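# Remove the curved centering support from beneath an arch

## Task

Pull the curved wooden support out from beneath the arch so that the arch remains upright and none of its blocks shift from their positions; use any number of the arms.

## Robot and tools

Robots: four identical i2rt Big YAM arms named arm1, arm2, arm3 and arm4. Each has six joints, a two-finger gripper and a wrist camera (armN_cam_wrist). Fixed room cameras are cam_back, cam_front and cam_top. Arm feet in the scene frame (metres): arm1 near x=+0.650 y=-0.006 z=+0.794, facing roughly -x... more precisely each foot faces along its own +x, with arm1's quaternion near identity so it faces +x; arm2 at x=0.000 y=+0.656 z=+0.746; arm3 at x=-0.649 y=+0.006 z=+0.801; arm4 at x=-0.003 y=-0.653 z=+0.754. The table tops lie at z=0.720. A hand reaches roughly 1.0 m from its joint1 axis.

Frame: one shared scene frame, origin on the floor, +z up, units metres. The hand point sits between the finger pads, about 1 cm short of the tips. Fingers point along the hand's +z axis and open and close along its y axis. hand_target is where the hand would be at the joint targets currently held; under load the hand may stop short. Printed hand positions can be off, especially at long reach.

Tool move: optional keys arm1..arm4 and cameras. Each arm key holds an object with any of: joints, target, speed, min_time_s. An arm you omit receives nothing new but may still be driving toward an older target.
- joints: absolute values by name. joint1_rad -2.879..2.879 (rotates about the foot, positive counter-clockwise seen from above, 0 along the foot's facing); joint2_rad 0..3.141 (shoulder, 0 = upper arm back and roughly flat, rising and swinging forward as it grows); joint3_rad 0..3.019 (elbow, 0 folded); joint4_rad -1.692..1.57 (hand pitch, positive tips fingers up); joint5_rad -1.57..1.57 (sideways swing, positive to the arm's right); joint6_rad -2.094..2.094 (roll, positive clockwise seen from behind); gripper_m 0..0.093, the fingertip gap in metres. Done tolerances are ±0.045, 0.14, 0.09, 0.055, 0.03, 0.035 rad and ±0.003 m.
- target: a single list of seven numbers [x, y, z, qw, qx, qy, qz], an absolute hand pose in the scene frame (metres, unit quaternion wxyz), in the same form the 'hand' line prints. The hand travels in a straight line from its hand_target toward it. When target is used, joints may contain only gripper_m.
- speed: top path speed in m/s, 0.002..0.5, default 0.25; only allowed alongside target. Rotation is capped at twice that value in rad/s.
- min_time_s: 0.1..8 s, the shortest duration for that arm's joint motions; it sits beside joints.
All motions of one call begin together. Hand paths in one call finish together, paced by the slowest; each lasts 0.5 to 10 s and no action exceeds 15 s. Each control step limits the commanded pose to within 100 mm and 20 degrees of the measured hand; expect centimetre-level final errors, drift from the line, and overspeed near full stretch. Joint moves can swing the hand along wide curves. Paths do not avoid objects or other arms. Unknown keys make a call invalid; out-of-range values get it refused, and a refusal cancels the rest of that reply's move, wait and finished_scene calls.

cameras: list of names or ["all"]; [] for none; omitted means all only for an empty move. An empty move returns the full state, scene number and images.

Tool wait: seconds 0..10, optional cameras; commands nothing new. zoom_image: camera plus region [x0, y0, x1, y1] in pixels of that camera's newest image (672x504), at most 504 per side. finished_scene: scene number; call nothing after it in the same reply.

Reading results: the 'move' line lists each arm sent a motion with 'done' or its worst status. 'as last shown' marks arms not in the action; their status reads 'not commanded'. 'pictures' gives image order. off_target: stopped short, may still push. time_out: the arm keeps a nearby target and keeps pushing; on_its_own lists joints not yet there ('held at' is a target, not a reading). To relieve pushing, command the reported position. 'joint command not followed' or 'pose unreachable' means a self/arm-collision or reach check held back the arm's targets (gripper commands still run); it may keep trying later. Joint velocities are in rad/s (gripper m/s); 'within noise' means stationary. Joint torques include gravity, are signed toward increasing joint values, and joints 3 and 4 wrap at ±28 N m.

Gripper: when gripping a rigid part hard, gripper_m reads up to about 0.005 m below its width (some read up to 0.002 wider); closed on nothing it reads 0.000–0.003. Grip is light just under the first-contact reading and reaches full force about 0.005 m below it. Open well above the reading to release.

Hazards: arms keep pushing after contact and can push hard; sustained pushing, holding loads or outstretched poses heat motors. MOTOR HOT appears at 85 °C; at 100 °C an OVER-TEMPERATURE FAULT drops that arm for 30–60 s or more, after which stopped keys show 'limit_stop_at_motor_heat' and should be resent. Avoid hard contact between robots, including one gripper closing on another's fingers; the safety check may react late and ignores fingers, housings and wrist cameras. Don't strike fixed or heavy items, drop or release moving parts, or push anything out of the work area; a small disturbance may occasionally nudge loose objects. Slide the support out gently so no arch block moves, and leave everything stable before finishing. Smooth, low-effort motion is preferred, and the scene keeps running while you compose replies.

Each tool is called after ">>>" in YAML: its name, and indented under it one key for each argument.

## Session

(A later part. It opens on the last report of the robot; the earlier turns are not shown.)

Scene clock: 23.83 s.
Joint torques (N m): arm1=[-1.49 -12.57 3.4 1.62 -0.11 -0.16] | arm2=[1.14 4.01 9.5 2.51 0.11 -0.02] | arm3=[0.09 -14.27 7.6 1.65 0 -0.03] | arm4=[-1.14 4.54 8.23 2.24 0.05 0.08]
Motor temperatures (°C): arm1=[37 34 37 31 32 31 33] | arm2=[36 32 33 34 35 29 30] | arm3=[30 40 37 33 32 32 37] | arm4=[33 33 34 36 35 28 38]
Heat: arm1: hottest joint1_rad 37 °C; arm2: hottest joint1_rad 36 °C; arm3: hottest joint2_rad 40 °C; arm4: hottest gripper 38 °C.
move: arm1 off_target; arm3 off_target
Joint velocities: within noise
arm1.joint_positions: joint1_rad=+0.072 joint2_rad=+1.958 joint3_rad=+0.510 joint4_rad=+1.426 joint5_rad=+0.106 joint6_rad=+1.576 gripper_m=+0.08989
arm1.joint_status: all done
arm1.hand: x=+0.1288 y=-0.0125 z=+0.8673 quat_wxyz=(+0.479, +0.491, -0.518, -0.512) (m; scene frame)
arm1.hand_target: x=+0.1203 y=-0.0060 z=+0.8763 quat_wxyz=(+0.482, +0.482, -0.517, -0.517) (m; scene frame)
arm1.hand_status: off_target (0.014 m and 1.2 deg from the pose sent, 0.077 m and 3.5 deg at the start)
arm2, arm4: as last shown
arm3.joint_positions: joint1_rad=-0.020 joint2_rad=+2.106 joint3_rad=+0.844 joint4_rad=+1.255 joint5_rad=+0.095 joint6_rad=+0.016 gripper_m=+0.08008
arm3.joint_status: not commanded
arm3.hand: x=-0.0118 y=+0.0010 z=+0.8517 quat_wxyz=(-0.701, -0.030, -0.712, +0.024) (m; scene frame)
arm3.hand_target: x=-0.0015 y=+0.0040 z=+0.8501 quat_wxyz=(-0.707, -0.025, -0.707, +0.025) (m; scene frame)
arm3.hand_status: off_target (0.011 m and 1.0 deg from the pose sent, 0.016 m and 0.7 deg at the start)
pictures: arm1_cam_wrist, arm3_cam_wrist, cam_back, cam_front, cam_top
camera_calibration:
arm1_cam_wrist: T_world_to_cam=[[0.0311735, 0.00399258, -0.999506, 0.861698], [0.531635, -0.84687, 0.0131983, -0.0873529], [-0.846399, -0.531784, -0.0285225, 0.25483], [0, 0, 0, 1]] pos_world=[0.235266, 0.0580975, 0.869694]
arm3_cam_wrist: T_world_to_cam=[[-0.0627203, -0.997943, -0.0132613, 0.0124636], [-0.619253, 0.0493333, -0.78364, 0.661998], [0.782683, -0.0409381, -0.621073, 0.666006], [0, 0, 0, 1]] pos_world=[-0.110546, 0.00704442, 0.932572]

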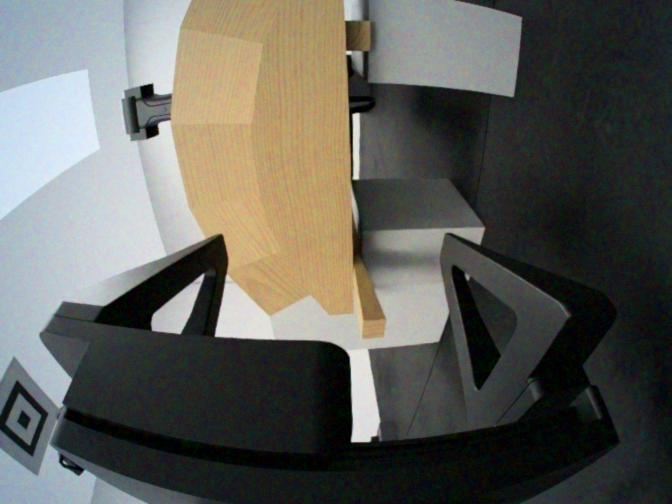

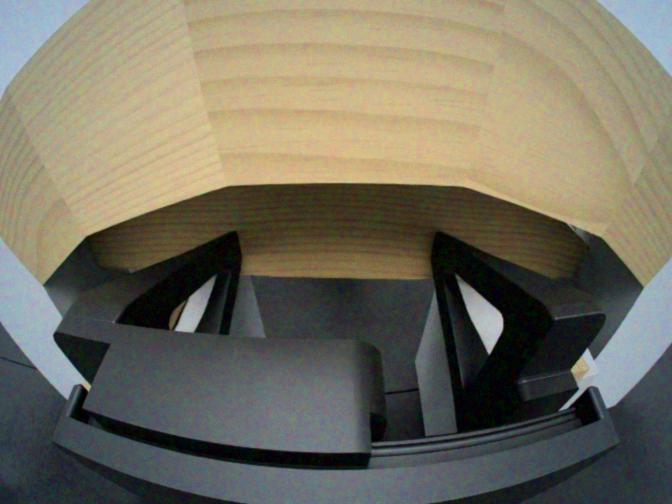

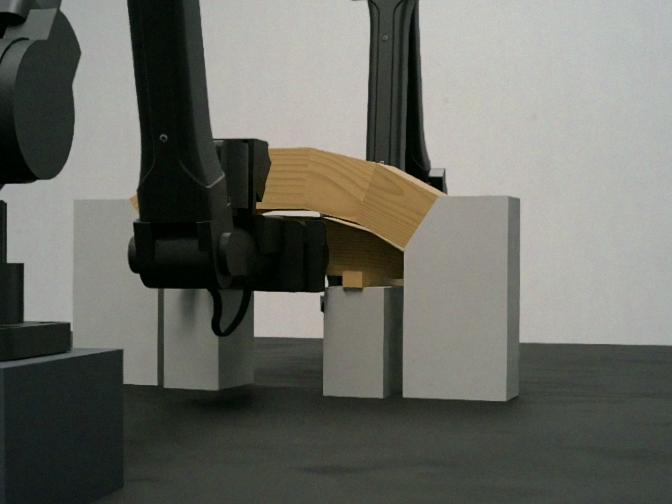

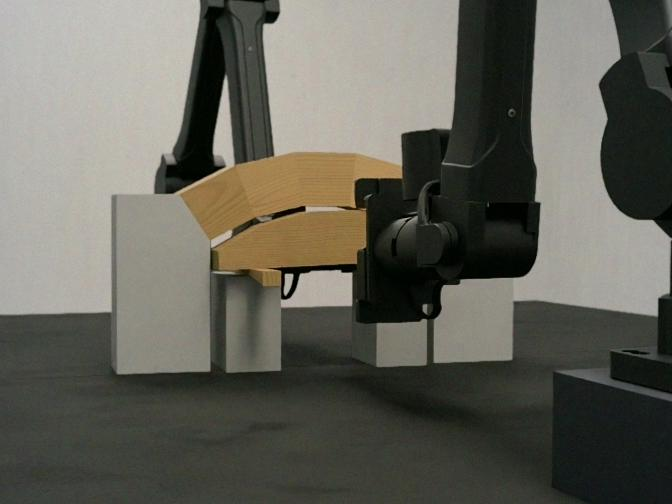

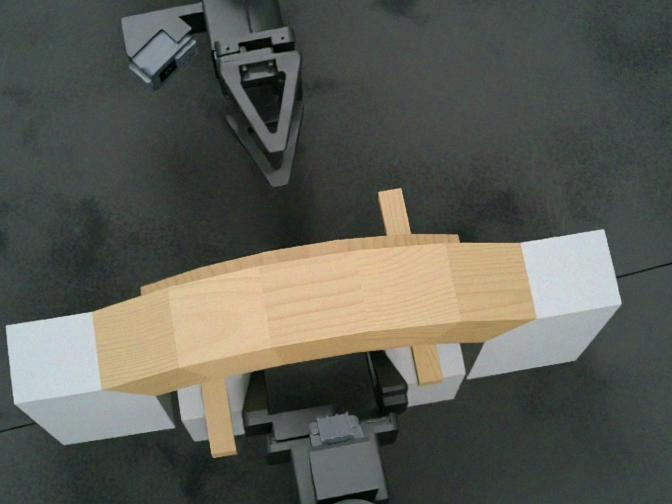

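>>> move:
  arm1: {"target": [0.062, -0.004, 0.886, -0.4822, -0.4822, 0.5172, 0.5172], "speed": 0.08}
  cameras: ["arm1_cam_wrist","cam_top","cam_front"]

Scene clock: 26.00 s.
Joint torques (N m): arm1=[-1.61 -13.16 4.97 1.65 -0.11 -0.16] | arm2=[1.14 3.72 9.55 2.47 0.1 -0.01] | arm3=[-0.15 -14.15 7.58 1.63 0 -0.02] | arm4=[-1.14 4.48 8.29 2.29 0.07 0.08]
Motor temperatures (°C): arm1=[37 34 37 31 32 31 33] | arm2=[36 32 33 34 35 29 30] | arm3=[30 40 37 33 32 32 37] | arm4=[33 33 34 36 35 28 38]
Heat: arm1: hottest joint1_rad 37 °C; arm2: hottest joint1_rad 36 °C; arm3: hottest joint2_rad 40 °C; arm4: hottest gripper 38 °C.
move: arm1 off_target
Joint velocities: within noise
arm1.joint_positions: joint1_rad=+0.064 joint2_rad=+1.958 joint3_rad=+0.660 joint4_rad=+1.282 joint5_rad=+0.096 joint6_rad=+1.576 gripper_m=+0.08989
arm1.joint_status: not commanded
arm1.hand: x=+0.0726 y=-0.0121 z=+0.8802 quat_wxyz=(+0.481, +0.489, -0.516, -0.512) (m; scene frame)
arm1.hand_target: x=+0.0624 y=-0.0041 z=+0.8863 quat_wxyz=(+0.482, +0.482, -0.517, -0.517) (m; scene frame)
arm1.hand_status: off_target (0.015 m and 1.0 deg from the pose sent, 0.070 m and 1.2 deg at the start)
arm2, arm3, arm4: as last shown
pictures: arm1_cam_wrist, cam_front, cam_top
camera_calibration:
arm1_cam_wrist: T_world_to_cam=[[0.0254151, 0.0035893, -0.999671, 0.876929], [0.532987, -0.846058, 0.0105126, -0.0550791], [-0.845742, -0.533078, -0.0234157, 0.203253], [0, 0, 0, 1]] pos_world=[0.178968, 0.0586018, 0.881978]

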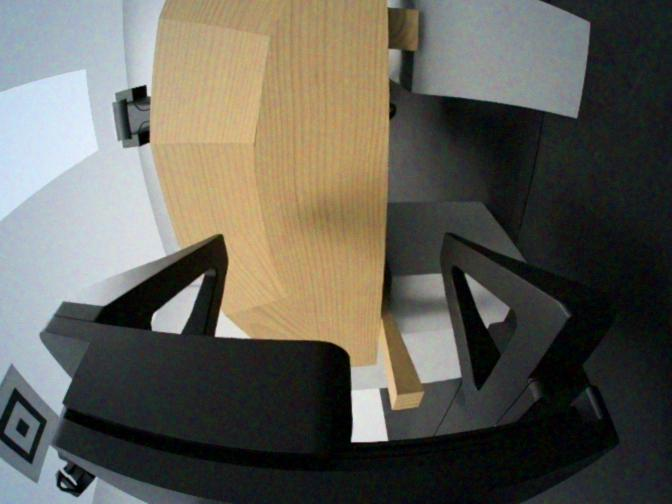

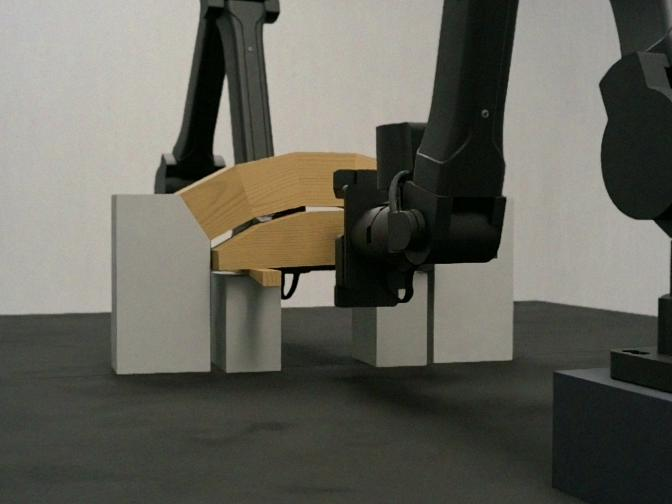

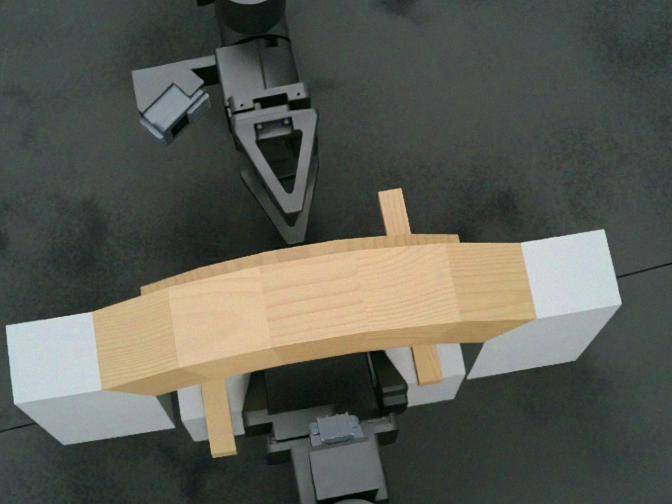

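>>> move:
  arm1: {"target": [0.032, -0.001, 0.885, -0.4822, -0.4822, 0.5172, 0.5172], "speed": 0.05}
  cameras: ["arm1_cam_wrist","cam_top","cam_front"]

Scene clock: 27.57 s.
Joint torques (N m): arm1=[-1.61 -11.46 5.81 1.77 -0.11 -0.17] | arm2=[1.26 3.72 9.43 2.5 0.1 -0.01] | arm3=[0.03 -14.21 7.58 1.65 0 -0.04] | arm4=[-1.32 4.6 8.29 2.35 0.08 0.07]
Motor temperatures (°C): arm1=[37 34 37 31 32 31 33] | arm2=[36 32 34 34 35 29 30] | arm3=[30 40 37 33 32 32 37] | arm4=[33 33 34 36 35 28 37]
Heat: arm1: hottest joint1_rad 37 °C; arm2: hottest joint1_rad 36 °C; arm3: hottest joint2_rad 40 °C; arm4: hottest gripper 37 °C.
move: arm1 off_target
Joint velocities: within noise
arm1.joint_positions: joint1_rad=+0.056 joint2_rad=+1.962 joint3_rad=+0.742 joint4_rad=+1.231 joint5_rad=+0.088 joint6_rad=+1.576 gripper_m=+0.08989
arm1.joint_status: not commanded
arm1.hand: x=+0.0430 y=-0.0097 z=+0.8948 quat_wxyz=(+0.488, +0.483, -0.510, -0.519) (m; scene frame)
arm1.hand_target: x=+0.0329 y=-0.0010 z=+0.8850 quat_wxyz=(+0.482, +0.482, -0.517, -0.517) (m; scene frame)
arm1.hand_status: off_target (0.017 m and 1.1 deg from the pose sent, 0.042 m and 1.0 deg at the start)
arm2.joint_positions: joint1_rad=-0.491 joint2_rad=+0.571 joint3_rad=+1.396 joint4_rad=-1.145 joint5_rad=+0.158 joint6_rad=+0.378 gripper_m=+0.09396
arm2.joint_status: not commanded
arm2.hand: x=-0.1424 y=+0.4717 z=+1.3418 quat_wxyz=(-0.330, -0.780, -0.216, +0.486) (m; scene frame)
arm2.hand_target: x=-0.1404 y=+0.4751 z=+1.3501 quat_wxyz=(-0.336, -0.774, -0.213, +0.492) (m; scene frame)
arm2.hand_status: not commanded
arm3: as last shown
arm4.joint_positions: joint1_rad=-0.377 joint2_rad=+0.615 joint3_rad=+1.493 joint4_rad=-1.274 joint5_rad=+0.157 joint6_rad=-0.616 gripper_m=+0.09396
arm4.joint_status: not commanded
arm4.hand: x=+0.0978 y=-0.4603 z=+1.3602 quat_wxyz=(-0.554, +0.623, -0.545, -0.090) (m; scene frame)
arm4.hand_target: x=+0.0963 y=-0.4637 z=+1.3683 quat_wxyz=(-0.562, +0.618, -0.542, -0.093) (m; scene frame)
arm4.hand_status: not commanded
pictures: arm1_cam_wrist, cam_front, cam_top
camera_calibration:
arm1_cam_wrist: T_world_to_cam=[[-0.000514043, 0.00265406, -0.999996, 0.89372], [0.532996, -0.846114, -0.00251963, -0.0257222], [-0.846118, -0.532995, -0.000979665, 0.159923], [0, 0, 0, 1]] pos_world=[0.149483, 0.061102, 0.893808]

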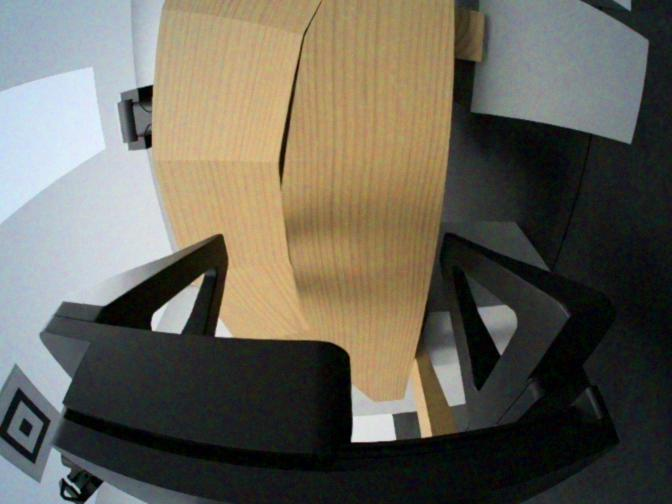

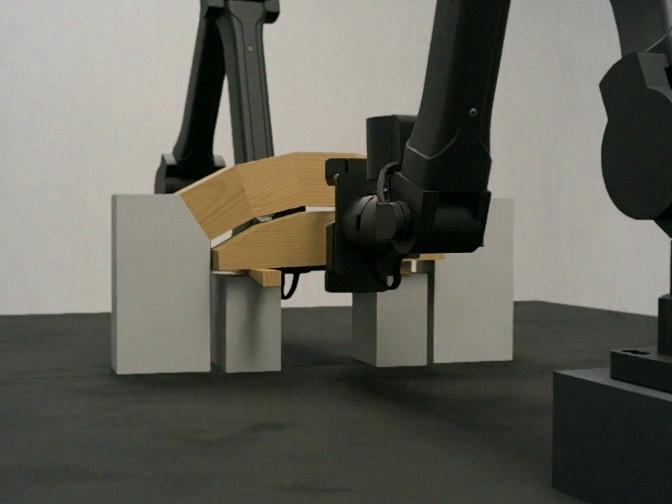

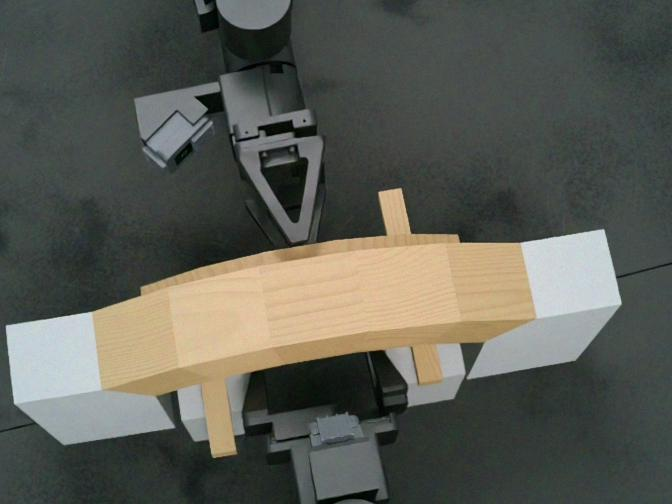

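>>> move:
  arm1: {"target": [0.034, -0.001, 0.873, -0.4822, -0.4822, 0.5172, 0.5172], "speed": 0.05}
  cameras: ["arm1_cam_wrist","cam_top"]

Scene clock: 28.80 s.
Joint torques (N m): arm1=[-1.79 -11.99 5.52 3.28 -0.1 -0.16] | arm2=[1.38 4.01 9.44 2.47 0.09 -0.02] | arm3=[-0.03 -14.27 7.62 1.62 0 -0.03] | arm4=[-1.2 4.89 8.24 2.15 0.06 0.06]
Motor temperatures (°C): arm1=[37 34 37 31 32 31 33] | arm2=[36 32 34 34 35 29 30] | arm3=[30 40 37 33 32 32 37] | arm4=[33 33 34 36 35 28 37]
Heat: arm1: hottest joint1_rad 37 °C; arm2: hottest joint1_rad 36 °C; arm3: hottest joint2_rad 40 °C; arm4: hottest gripper 37 °C.
move: arm1 off_target
Joint velocities: within noise
arm1.joint_positions: joint1_rad=+0.056 joint2_rad=+1.998 joint3_rad=+0.742 joint4_rad=+1.231 joint5_rad=+0.088 joint6_rad=+1.576 gripper_m=+0.08989
arm1.joint_status: not commanded
arm1.hand: x=+0.0445 y=-0.0095 z=+0.8738 quat_wxyz=(+0.479, +0.492, -0.518, -0.510) (m; scene frame)
arm1.hand_target: x=+0.0347 y=-0.0010 z=+0.8729 quat_wxyz=(+0.482, +0.482, -0.517, -0.517) (m; scene frame)
arm1.hand_status: off_target (0.014 m and 1.4 deg from the pose sent, 0.025 m and 1.1 deg at the start)
arm2, arm3, arm4: as last shown
pictures: arm1_cam_wrist, cam_top
camera_calibration:
arm1_cam_wrist: T_world_to_cam=[[0.0353784, 0.0037357, -0.999367, 0.87058], [0.532493, -0.846289, 0.0156872, -0.0422617], [-0.845695, -0.532711, -0.0319296, 0.188317], [0, 0, 0, 1]] pos_world=[0.150963, 0.0613006, 0.876705]

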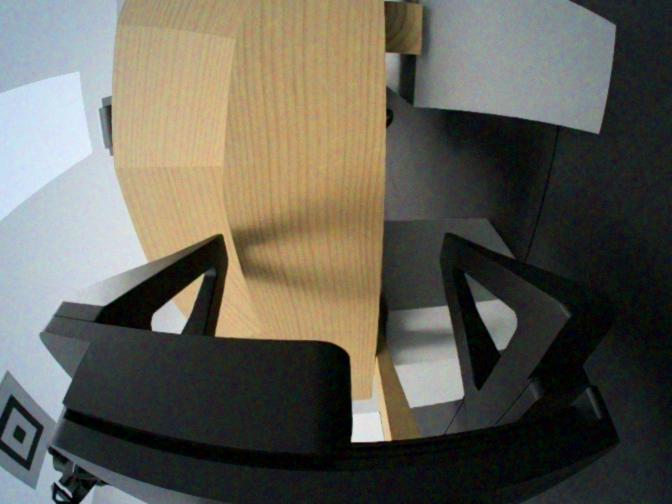

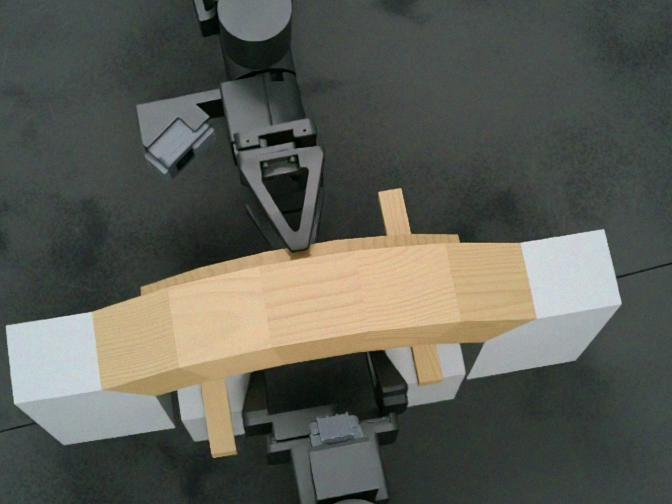

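>>> move:
  arm1: {"target": [0.031, -0.001, 0.885, -0.4822, -0.4822, 0.5172, 0.5172], "speed": 0.05}
  cameras: ["arm1_cam_wrist","cam_top"]

Scene clock: 31.27 s.
Joint torques (N m): arm1=[-1.67 -14.68 5.52 1.62 -0.12 -0.17] | arm2=[1.32 3.78 9.52 2.44 0.1 -0.03] | arm3=[0.09 -14.21 7.6 1.65 0.01 -0.03] | arm4=[-1.2 4.31 8.29 2.15 0.1 0.04]
Motor temperatures (°C): arm1=[37 34 37 31 32 31 33] | arm2=[36 32 34 34 35 29 30] | arm3=[30 40 37 33 32 32 37] | arm4=[33 33 34 36 35 28 37]
Heat: arm1: hottest joint1_rad 37 °C; arm2: hottest joint1_rad 36 °C; arm3: hottest joint2_rad 40 °C; arm4: hottest gripper 37 °C.
move: arm1 off_target
Joint velocities: within noise
arm1.joint_positions: joint1_rad=+0.056 joint2_rad=+1.998 joint3_rad=+0.747 joint4_rad=+1.229 joint5_rad=+0.088 joint6_rad=+1.576 gripper_m=+0.08989
arm1.joint_status: not commanded
arm1.hand: x=+0.0427 y=-0.0095 z=+0.8752 quat_wxyz=(+0.479, +0.491, -0.518, -0.511) (m; scene frame)
arm1.hand_target: x=+0.0317 y=-0.0010 z=+0.8852 quat_wxyz=(+0.482, +0.482, -0.517, -0.517) (m; scene frame)
arm1.hand_status: off_target (0.017 m and 1.3 deg from the pose sent, 0.019 m and 1.4 deg at the start)
arm2, arm3, arm4: as last shown
pictures: arm1_cam_wrist, cam_top
camera_calibration:
arm1_cam_wrist: T_world_to_cam=[[0.0323264, 0.00369423, -0.999471, 0.872187], [0.532521, -0.846299, 0.0140955, -0.0399576], [-0.845799, -0.532695, -0.0293251, 0.184418], [0, 0, 0, 1]] pos_world=[0.149065, 0.0612005, 0.877697]

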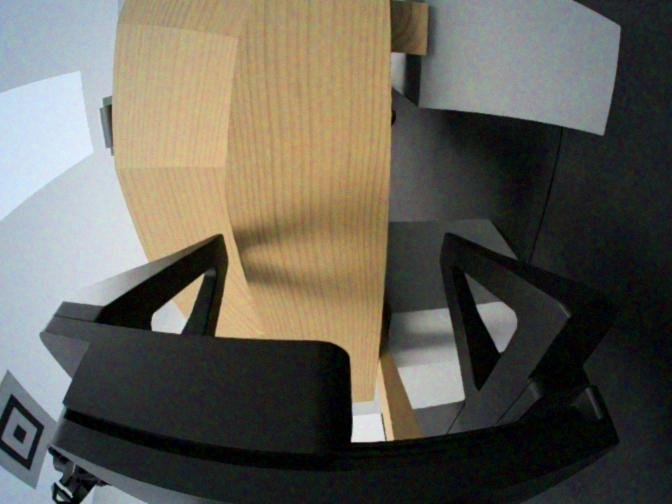

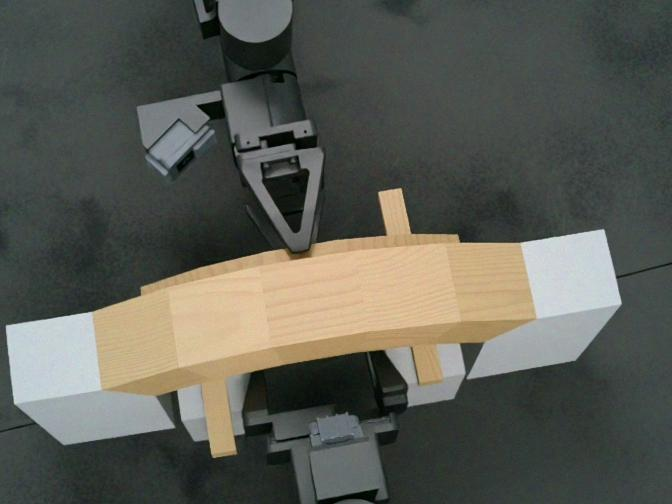

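>>> move:
  arm1: {"target": [0.031, -0.001, 0.892, -0.4822, -0.4822, 0.5172, 0.5172], "speed": 0.05}
  cameras: ["arm1_cam_wrist","cam_top"]

Scene clock: 32.43 s.
Joint torques (N m): arm1=[-1.61 -15.68 5.34 1.72 -0.11 -0.17] | arm2=[1.26 3.9 9.54 2.47 0.1 -0.02] | arm3=[0.15 -14.15 7.57 1.62 0 -0.02] | arm4=[-1.03 4.6 8.23 2.33 0.05 0.06]
Motor temperatures (°C): arm1=[37 34 37 31 32 31 33] | arm2=[36 32 34 34 35 29 30] | arm3=[30 40 37 33 32 32 37] | arm4=[33 33 34 36 35 28 37]
Heat: arm1: hottest joint1_rad 37 °C; arm2: hottest joint1_rad 36 °C; arm3: hottest joint2_rad 40 °C; arm4: hottest gripper 37 °C.
move: arm1 off_target
Joint velocities: within noise
arm1.joint_positions: joint1_rad=+0.056 joint2_rad=+1.991 joint3_rad=+0.747 joint4_rad=+1.211 joint5_rad=+0.088 joint6_rad=+1.576 gripper_m=+0.08989
arm1.joint_status: not commanded
arm1.hand: x=+0.0424 y=-0.0095 z=+0.8751 quat_wxyz=(+0.477, +0.494, -0.520, -0.508) (m; scene frame)
arm1.hand_target: x=+0.0318 y=-0.0010 z=+0.8923 quat_wxyz=(+0.482, +0.482, -0.517, -0.517) (m; scene frame)
arm1.hand_status: off_target (0.022 m and 1.8 deg from the pose sent, 0.022 m and 1.3 deg at the start)
arm2, arm3, arm4: as last shown
pictures: arm1_cam_wrist, cam_top
camera_calibration:
arm1_cam_wrist: T_world_to_cam=[[0.0429844, 0.00405295, -0.999068, 0.871359], [0.532253, -0.846362, 0.0194665, -0.0445404], [-0.845494, -0.532593, -0.0385375, 0.192321], [0, 0, 0, 1]] pos_world=[0.148858, 0.0612, 0.878825]

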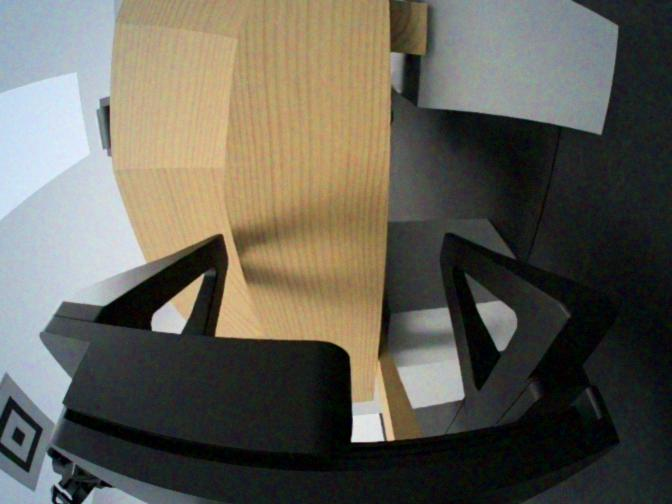

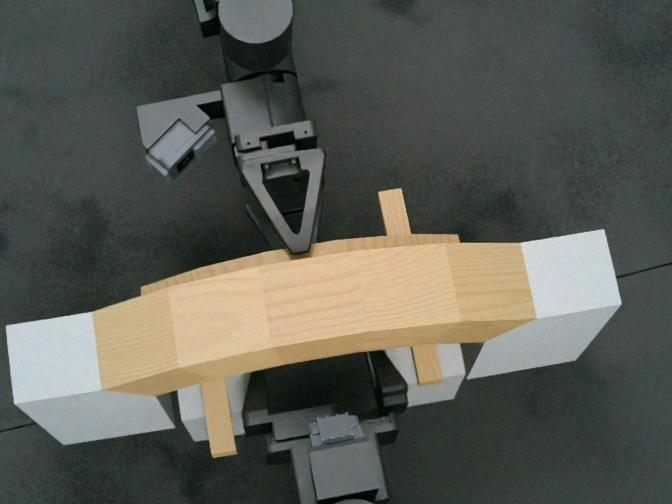

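>>> move:
  arm1: {"target": [0.031, -0.001, 0.897, -0.4822, -0.4822, 0.5172, 0.5172], "speed": 0.05}
  cameras: ["arm1_cam_wrist"]

Scene clock: 36.83 s.
Joint torques (N m): arm1=[-1.73 -15.56 5.37 1.65 -0.11 -0.18] | arm2=[0.91 3.78 9.57 2.51 0.1 -0.01] | arm3=[0.09 -14.27 7.57 1.63 0.01 -0.04] | arm4=[-1.32 4.78 8.28 2.26 0.06 0.09]
Motor temperatures (°C): arm1=[37 35 37 30 32 31 33] | arm2=[36 32 34 33 35 29 30] | arm3=[30 40 38 33 31 32 37] | arm4=[33 33 34 36 35 28 37]
Heat: arm1: hottest joint1_rad 37 °C; arm2: hottest joint1_rad 36 °C; arm3: hottest joint2_rad 40 °C; arm4: hottest gripper 37 °C.
move: arm1 off_target
Joint velocities: within noise
arm1.joint_positions: joint1_rad=+0.056 joint2_rad=+1.976 joint3_rad=+0.747 joint4_rad=+1.197 joint5_rad=+0.088 joint6_rad=+1.576 gripper_m=+0.08989
arm1.joint_status: not commanded
arm1.hand: x=+0.0418 y=-0.0097 z=+0.8802 quat_wxyz=(+0.477, +0.494, -0.520, -0.508) (m; scene frame)
arm1.hand_target: x=+0.0317 y=-0.0010 z=+0.8971 quat_wxyz=(+0.482, +0.482, -0.517, -0.517) (m; scene frame)
arm1.hand_status: off_target (0.022 m and 1.8 deg from the pose sent, 0.026 m and 1.8 deg at the start)
arm2, arm3, arm4: as last shown
pictures: arm1_cam_wrist
camera_calibration:
arm1_cam_wrist: T_world_to_cam=[[0.0422303, 0.00395087, -0.9991, 0.876529], [0.532651, -0.846118, 0.0191684, -0.0441592], [-0.845281, -0.532981, -0.0378362, 0.191242], [0, 0, 0, 1]] pos_world=[0.148158, 0.0611013, 0.883823]

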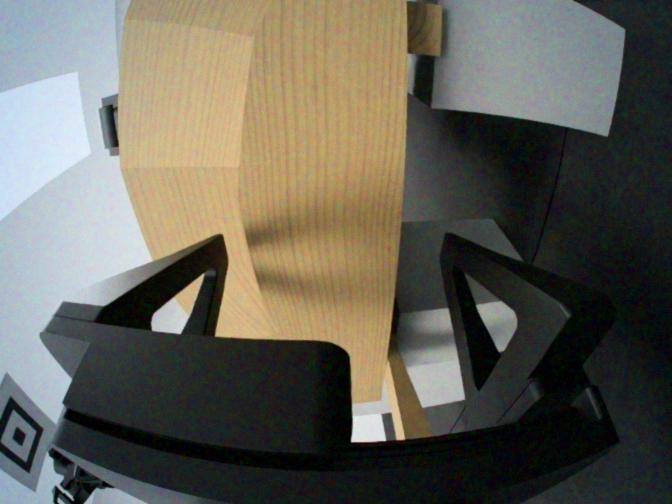

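>>> move:
  arm1: {"joints": {"gripper_m": 0.066}}
  cameras: ["arm1_cam_wrist", "cam_front"]

Scene clock: 37.57 s.
Joint torques (N m): arm1=[-1.55 -15.38 5.38 1.65 -0.11 -0.16] | arm2=[1.14 4.01 9.44 2.41 0.11 -0.02] | arm3=[-0.09 -14.1 7.57 1.65 0.01 -0.02] | arm4=[-0.97 4.25 8.25 2.35 0.07 0.06]
Motor temperatures (°C): arm1=[37 35 37 30 32 31 33] | arm2=[36 32 34 33 35 29 30] | arm3=[30 40 38 33 31 32 37] | arm4=[33 33 34 36 35 28 37]
Heat: arm1: hottest joint1_rad 37 °C; arm2: hottest joint1_rad 36 °C; arm3: hottest joint2_rad 40 °C; arm4: hottest gripper 37 °C.
move: arm1 done
Joint velocities: within noise
arm1.joint_positions: joint1_rad=+0.056 joint2_rad=+1.976 joint3_rad=+0.747 joint4_rad=+1.197 joint5_rad=+0.088 joint6_rad=+1.576 gripper_m=+0.06619
arm1.joint_status: all done
arm1.hand: x=+0.0418 y=-0.0097 z=+0.8804 quat_wxyz=(+0.477, +0.494, -0.520, -0.509) (m; scene frame)
arm1.hand_target: x=+0.0317 y=-0.0010 z=+0.8972 quat_wxyz=(+0.482, +0.482, -0.517, -0.517) (m; scene frame)
arm1.hand_status: not commanded
arm2, arm3, arm4: as last shown
pictures: arm1_cam_wrist, cam_front
camera_calibration:
arm1_cam_wrist: T_world_to_cam=[[0.0418703, 0.00395917, -0.999115, 0.876795], [0.532663, -0.846115, 0.0189696, -0.0439893], [-0.845291, -0.532986, -0.037536, 0.190986], [0, 0, 0, 1]] pos_world=[0.148159, 0.0611013, 0.884022]

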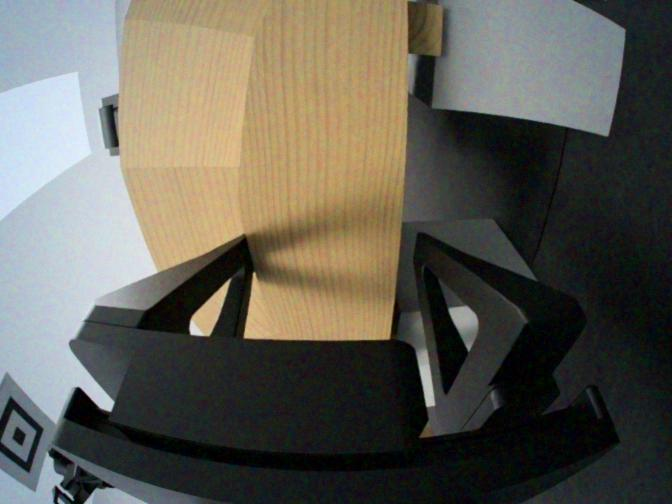

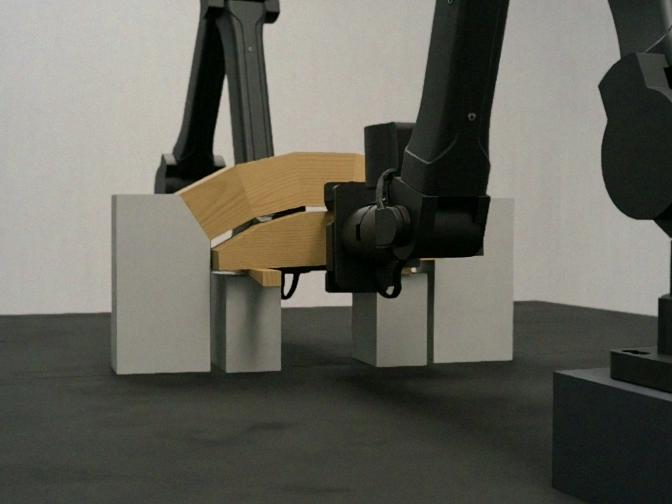

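>>> move:
  arm1: {"joints": {"gripper_m": 0.058}}
  cameras: ["arm1_cam_wrist"]

>>> move:
  arm1: {"joints": {"gripper_m": 0.052}}
  cameras: ["arm1_cam_wrist", "cam_front", "cam_back"]

Scene clock: 38.20 s.
Joint torques (N m): arm1=[-1.73 -15.09 5.38 1.68 -0.1 -0.16] | arm2=[1.26 3.78 9.57 2.44 0.11 -0.03] | arm3=[-0.21 -14.15 7.57 1.65 0 -0.03] | arm4=[-0.91 4.31 8.34 2.32 0.05 0.09]
Motor temperatures (°C): arm1=[37 35 37 30 32 31 33] | arm2=[36 32 34 33 35 29 30] | arm3=[30 40 38 33 31 32 37] | arm4=[33 33 34 36 35 28 37]
Heat: arm1: hottest joint1_rad 37 °C; arm2: hottest joint1_rad 36 °C; arm3: hottest joint2_rad 40 °C; arm4: hottest gripper 37 °C.
move: arm1 done
Joint velocities: within noise
arm1.joint_positions: joint1_rad=+0.055 joint2_rad=+1.970 joint3_rad=+0.747 joint4_rad=+1.197 joint5_rad=+0.088 joint6_rad=+1.576 gripper_m=+0.05833
arm1.joint_status: all done
arm1.hand: x=+0.0416 y=-0.0095 z=+0.8838 quat_wxyz=(+0.478, +0.492, -0.519, -0.510) (m; scene frame)
arm1.hand_target: x=+0.0317 y=-0.0009 z=+0.8972 quat_wxyz=(+0.482, +0.482, -0.517, -0.517) (m; scene frame)
arm1.hand_status: not commanded
arm2, arm4: as last shown
arm3.joint_positions: joint1_rad=-0.020 joint2_rad=+2.106 joint3_rad=+0.844 joint4_rad=+1.255 joint5_rad=+0.095 joint6_rad=+0.016 gripper_m=+0.08008
arm3.joint_status: not commanded
arm3.hand: x=-0.0118 y=+0.0010 z=+0.8517 quat_wxyz=(-0.701, -0.030, -0.712, +0.024) (m; scene frame)
arm3.hand_target: x=-0.0015 y=+0.0040 z=+0.8501 quat_wxyz=(-0.707, -0.025, -0.707, +0.025) (m; scene frame)
arm3.hand_status: not commanded
pictures: arm1_cam_wrist
camera_calibration:
arm1_cam_wrist: T_world_to_cam=[[0.036183, 0.00377237, -0.999338, 0.880635], [0.532473, -0.846294, 0.0160846, -0.0412562], [-0.845673, -0.532703, -0.0326302, 0.186666], [0, 0, 0, 1]] pos_world=[0.147962, 0.0612005, 0.886807]

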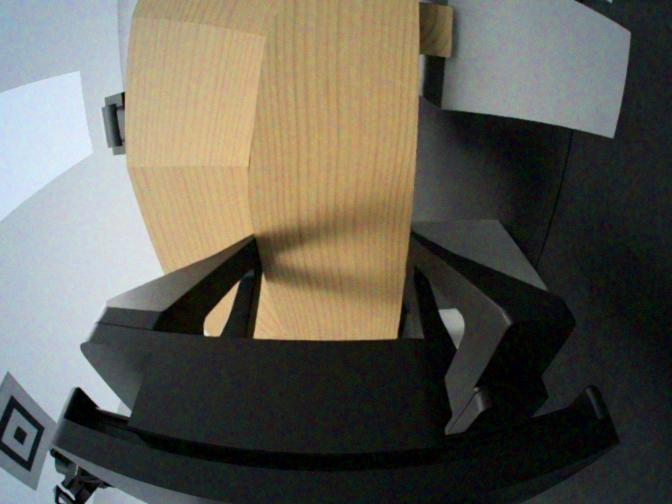

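Scene clock: 38.60 s.
Joint torques (N m): arm1=[-1.79 -15.03 5.44 1.7 -0.11 -0.17] | arm2=[1.2 3.55 9.51 2.45 0.11 -0.01] | arm3=[0.03 -14.15 7.57 1.66 -0.01 -0.03] | arm4=[-1.32 4.31 8.28 2.32 0.03 0.08]
Motor temperatures (°C): arm1=[37 35 37 30 32 31 33] | arm2=[36 32 34 33 35 29 30] | arm3=[30 40 38 33 31 32 37] | arm4=[33 33 34 36 35 28 37]
Heat: arm1: hottest joint1_rad 37 °C; arm2: hottest joint1_rad 36 °C; arm3: hottest joint2_rad 40 °C; arm4: hottest gripper 37 °C.
move: arm1 off_target
Joint velocities: within noise
arm1.joint_positions: joint1_rad=+0.055 joint2_rad=+1.970 joint3_rad=+0.747 joint4_rad=+1.197 joint5_rad=+0.088 joint6_rad=+1.576 gripper_m=+0.05654
arm1.joint_status: gripper_m off_target (ended at +0.05656, target +0.05200)
arm1.hand: x=+0.0416 y=-0.0095 z=+0.8838 quat_wxyz=(+0.478, +0.492, -0.519, -0.510) (m; scene frame)
arm1.hand_target: x=+0.0317 y=-0.0009 z=+0.8971 quat_wxyz=(+0.482, +0.482, -0.517, -0.517) (m; scene frame)
arm1.hand_status: not commanded
arm2, arm3, arm4: as last shown
pictures: arm1_cam_wrist, cam_back, cam_front
camera_calibration:
arm1_cam_wrist: T_world_to_cam=[[0.036183, 0.00377237, -0.999338, 0.880635], [0.532473, -0.846294, 0.0160846, -0.0412562], [-0.845673, -0.532703, -0.0326302, 0.186666], [0, 0, 0, 1]] pos_world=[0.147962, 0.0612005, 0.886807]

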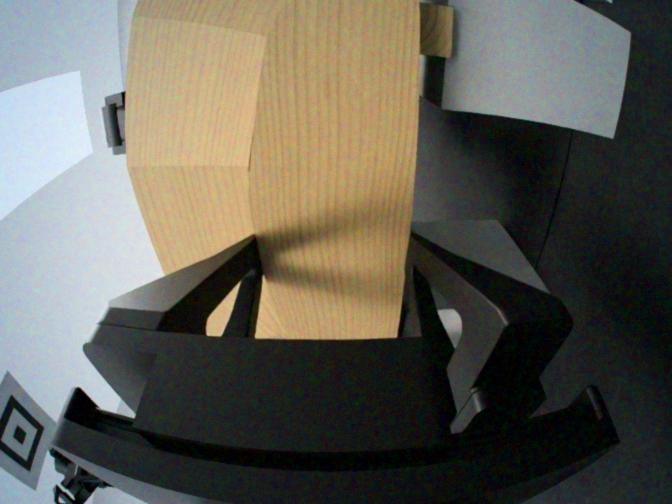

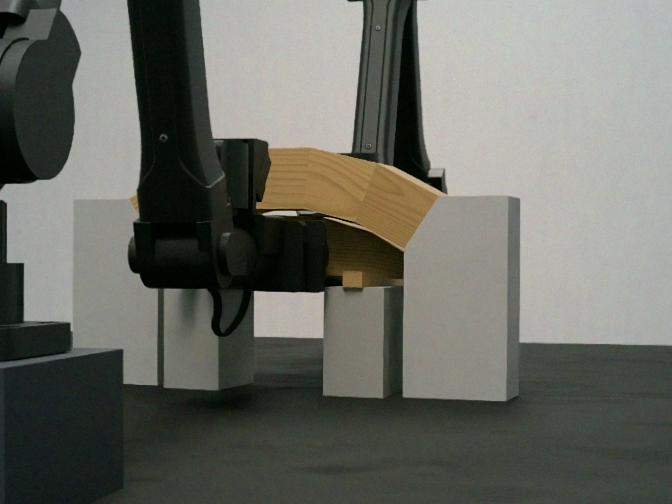

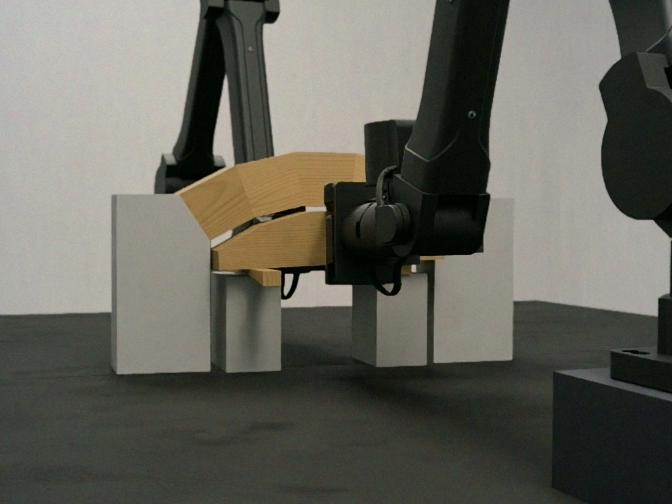

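>>> move:
  arm1: {"target": [0.07, -0.0037, 0.89, -0.4822, -0.4822, 0.5172, 0.5172], "speed": 0.05, "joints": {"gripper_m": 0.045}}
  cameras: ["arm1_cam_wrist", "cam_front", "cam_back","cam_top","arm3_cam_wrist"]

Scene clock: 40.27 s.
Joint torques (N m): arm1=[-1.03 -14.51 2.15 3.34 0.22 -0.07] | arm2=[1.08 3.66 9.5 2.48 0.09 -0.02] | arm3=[0.09 -14.21 7.36 1.66 0.01 -0.03] | arm4=[-0.85 4.84 8.23 2.25 0.05 0.08]
Motor temperatures (°C): arm1=[37 35 37 30 31 31 33] | arm2=[36 32 34 33 35 29 30] | arm3=[30 41 38 33 31 32 36] | arm4=[33 33 34 36 35 28 37]
Heat: arm1: hottest joint1_rad 37 °C; arm2: hottest joint1_rad 36 °C; arm3: hottest joint2_rad 41 °C; arm4: hottest gripper 37 °C.
move: arm1 off_target
Joint velocities: within noise
arm1.joint_positions: joint1_rad=+0.055 joint2_rad=+1.953 joint3_rad=+0.681 joint4_rad=+1.248 joint5_rad=+0.087 joint6_rad=+1.567 gripper_m=+0.05649
arm1.joint_status: gripper_m off_target (ended at +0.05649, target +0.04500)
arm1.hand: x=+0.0648 y=-0.0089 z=+0.8818 quat_wxyz=(+0.477, +0.494, -0.516, -0.512) (m; scene frame)
arm1.hand_target: x=+0.0699 y=-0.0036 z=+0.8898 quat_wxyz=(+0.482, +0.482, -0.517, -0.517) (m; scene frame)
arm1.hand_status: off_target (0.011 m and 1.6 deg from the pose sent, 0.030 m and 1.5 deg at the start)
arm2.joint_positions: joint1_rad=-0.491 joint2_rad=+0.571 joint3_rad=+1.396 joint4_rad=-1.145 joint5_rad=+0.158 joint6_rad=+0.378 gripper_m=+0.09396
arm2.joint_status: not commanded
arm2.hand: x=-0.1424 y=+0.4717 z=+1.3418 quat_wxyz=(-0.330, -0.780, -0.216, +0.486) (m; scene frame)
arm2.hand_target: x=-0.1404 y=+0.4751 z=+1.3501 quat_wxyz=(-0.336, -0.774, -0.213, +0.492) (m; scene frame)
arm2.hand_status: not commanded
arm3: as last shown
arm3.joint_positions: joint1_rad=-0.020 joint2_rad=+2.106 joint3_rad=+0.847 joint4_rad=+1.255 joint5_rad=+0.095 joint6_rad=+0.016 gripper_m=+0.08008
arm3.hand: x=-0.0108 y=+0.0010 z=+0.8526 quat_wxyz=(-0.702, -0.030, -0.711, +0.024) (m; scene frame)
arm4.joint_positions: joint1_rad=-0.377 joint2_rad=+0.615 joint3_rad=+1.493 joint4_rad=-1.274 joint5_rad=+0.157 joint6_rad=-0.616 gripper_m=+0.09396
arm4.joint_status: not commanded
arm4.hand: x=+0.0978 y=-0.4603 z=+1.3602 quat_wxyz=(-0.554, +0.623, -0.545, -0.090) (m; scene frame)
arm4.hand_target: x=+0.0963 y=-0.4637 z=+1.3683 quat_wxyz=(-0.562, +0.618, -0.542, -0.093) (m; scene frame)
arm4.hand_status: not commanded
pictures: arm1_cam_wrist, arm3_cam_wrist, cam_back, cam_front, cam_top
camera_calibration:
arm1_cam_wrist: T_world_to_cam=[[0.0347103, 0.0124617, -0.99932, 0.877992], [0.533311, -0.845881, 0.00797573, -0.0459857], [-0.845207, -0.533225, -0.0360068, 0.20955], [0, 0, 0, 1]] pos_world=[0.171163, 0.0618979, 0.885306]
arm3_cam_wrist: T_world_to_cam=[[-0.0626835, -0.997943, -0.0134267, 0.0126809], [-0.617179, 0.049332, -0.785275, 0.664788], [0.784322, -0.0409371, -0.619002, 0.664067], [0, 0, 0, 1]] pos_world=[-0.109754, 0.00704442, 0.93327]

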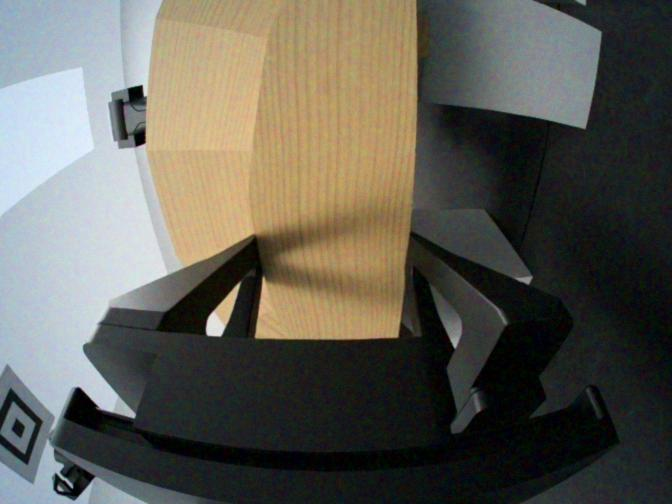

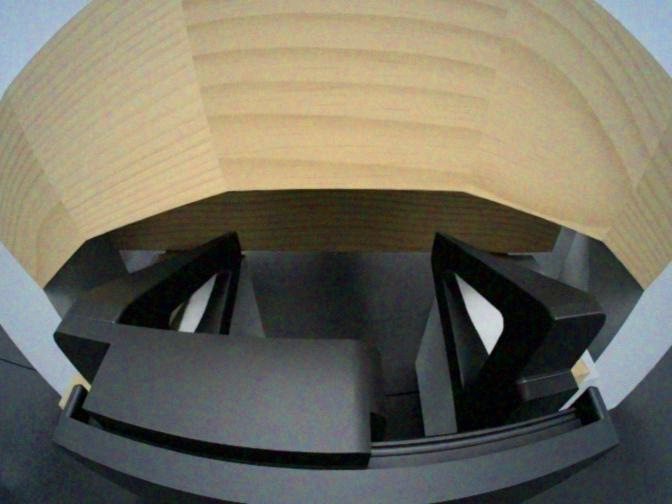

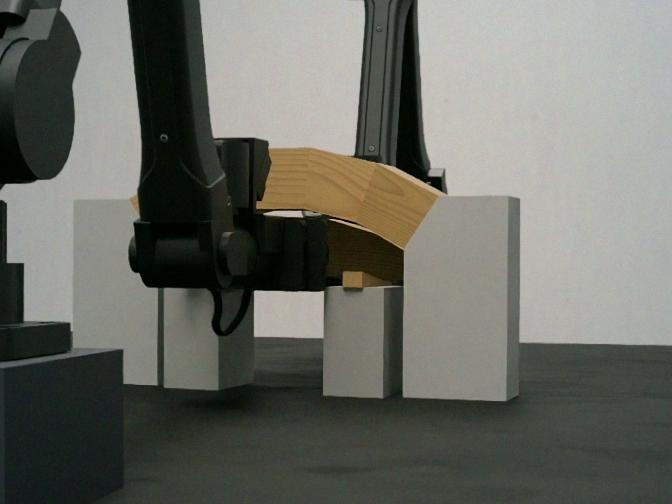

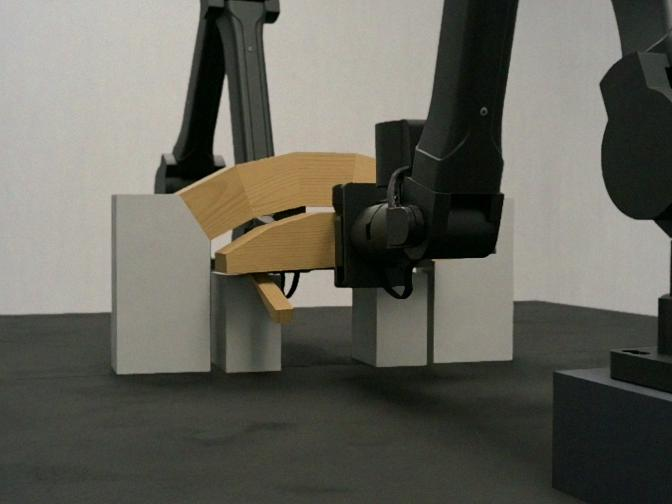

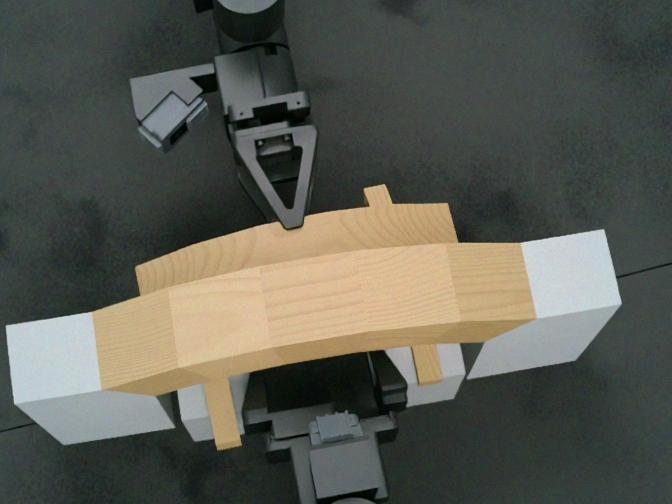

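>>> move:
  arm1: {"target": [0.15, -0.0094, 0.89, -0.4822, -0.4822, 0.5172, 0.5172], "speed": 0.05, "joints": {"gripper_m": 0.045}}
  cameras: ["arm1_cam_wrist", "cam_front", "cam_back","cam_top","arm3_cam_wrist"]

Scene clock: 42.67 s.
Joint torques (N m): arm1=[0.67 -14.15 1.73 5.04 0.16 -0.09] | arm2=[1.08 3.96 9.48 2.48 0.1 -0.02] | arm3=[-0.03 -14.33 7.36 1.65 0 -0.03] | arm4=[-1.03 4.31 8.35 2.28 0.06 0.09]
Motor temperatures (°C): arm1=[37 35 37 31 31 31 34] | arm2=[36 32 35 33 35 29 30] | arm3=[30 41 38 33 31 32 36] | arm4=[33 33 34 36 35 28 37]
Heat: arm1: hottest joint1_rad 37 °C; arm2: hottest joint1_rad 36 °C; arm3: hottest joint2_rad 41 °C; arm4: hottest gripper 37 °C.
move: arm1 off_target
Joint velocities: within noise
arm1.joint_positions: joint1_rad=+0.055 joint2_rad=+1.917 joint3_rad=+0.443 joint4_rad=+1.367 joint5_rad=+0.111 joint6_rad=+1.570 gripper_m=+0.05648
arm1.joint_status: gripper_m off_target (ended at +0.05648, target +0.04500)
arm1.hand: x=+0.1537 y=-0.0019 z=+0.8534 quat_wxyz=(+0.449, +0.508, -0.540, -0.498) (m; scene frame)
arm1.hand_target: x=+0.1505 y=-0.0090 z=+0.8887 quat_wxyz=(+0.482, +0.482, -0.517, -0.517) (m; scene frame)
arm1.hand_status: off_target (0.038 m and 6.0 deg from the pose sent, 0.086 m and 1.6 deg at the start)
arm2, arm3, arm4: as last shown
pictures: arm1_cam_wrist, arm3_cam_wrist, cam_back, cam_front, cam_top
camera_calibration:
arm1_cam_wrist: T_world_to_cam=[[0.116328, 0.0119069, -0.99314, 0.828618], [0.510013, -0.858745, 0.0494429, -0.119013], [-0.852265, -0.512265, -0.105969, 0.348257], [0, 0, 0, 1]] pos_world=[0.261113, 0.0663321, 0.865722]
arm3_cam_wrist: T_world_to_cam=[[-0.0626835, -0.997943, -0.0134267, 0.0126809], [-0.617179, 0.049332, -0.785275, 0.664788], [0.784322, -0.0409371, -0.619002, 0.664067], [0, 0, 0, 1]] pos_world=[-0.109754, 0.00704442, 0.93327]

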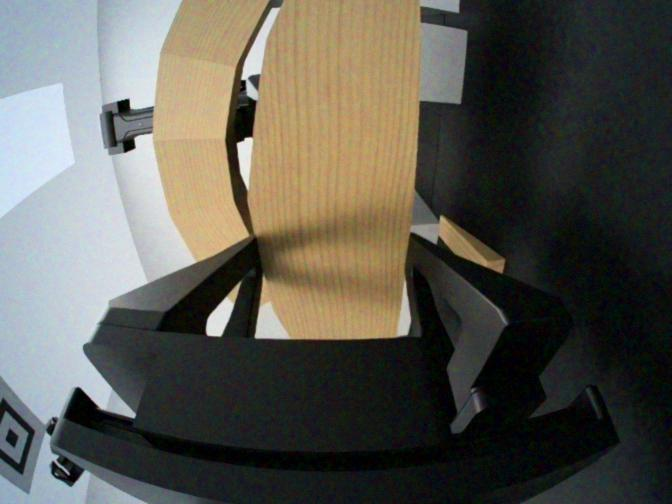

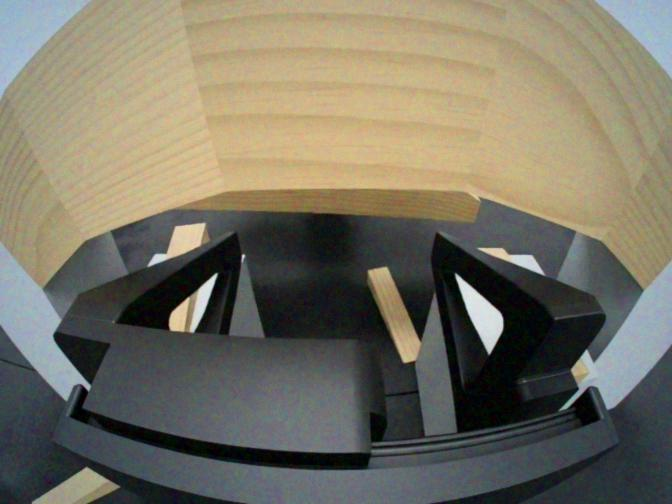

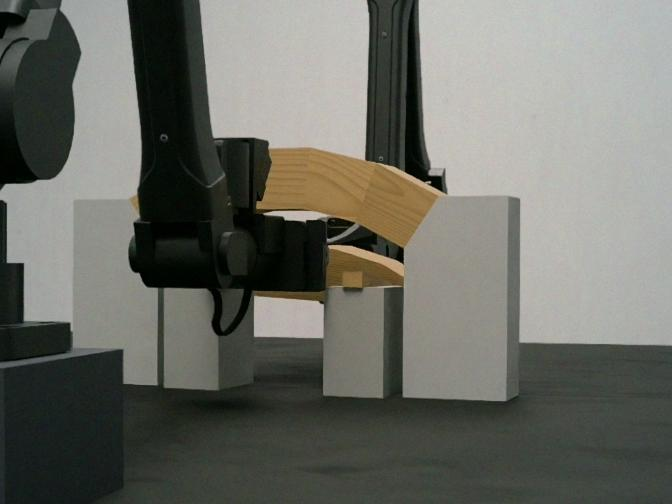

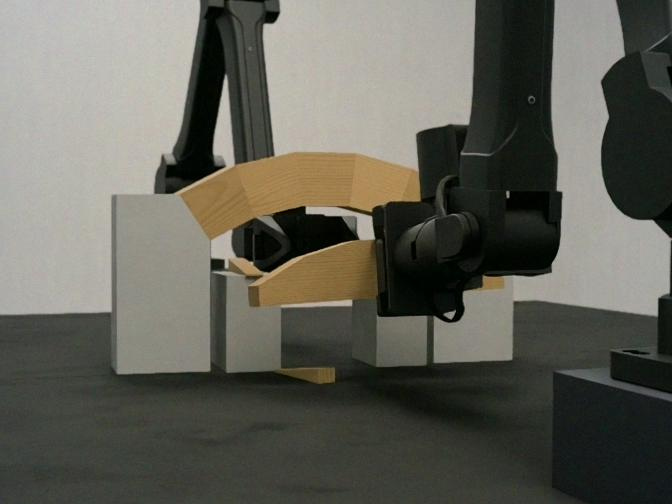

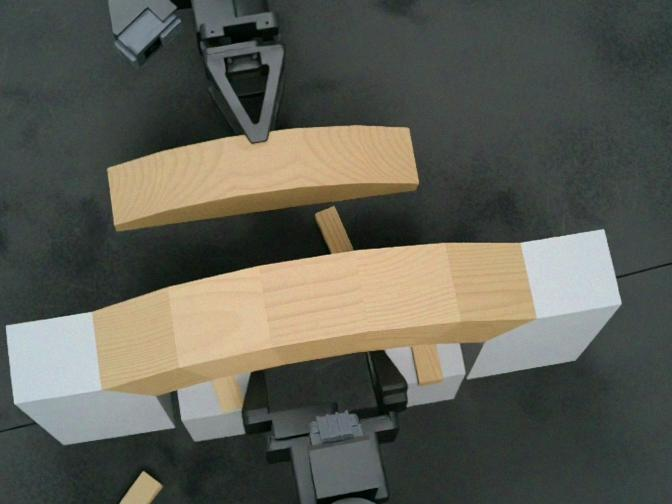

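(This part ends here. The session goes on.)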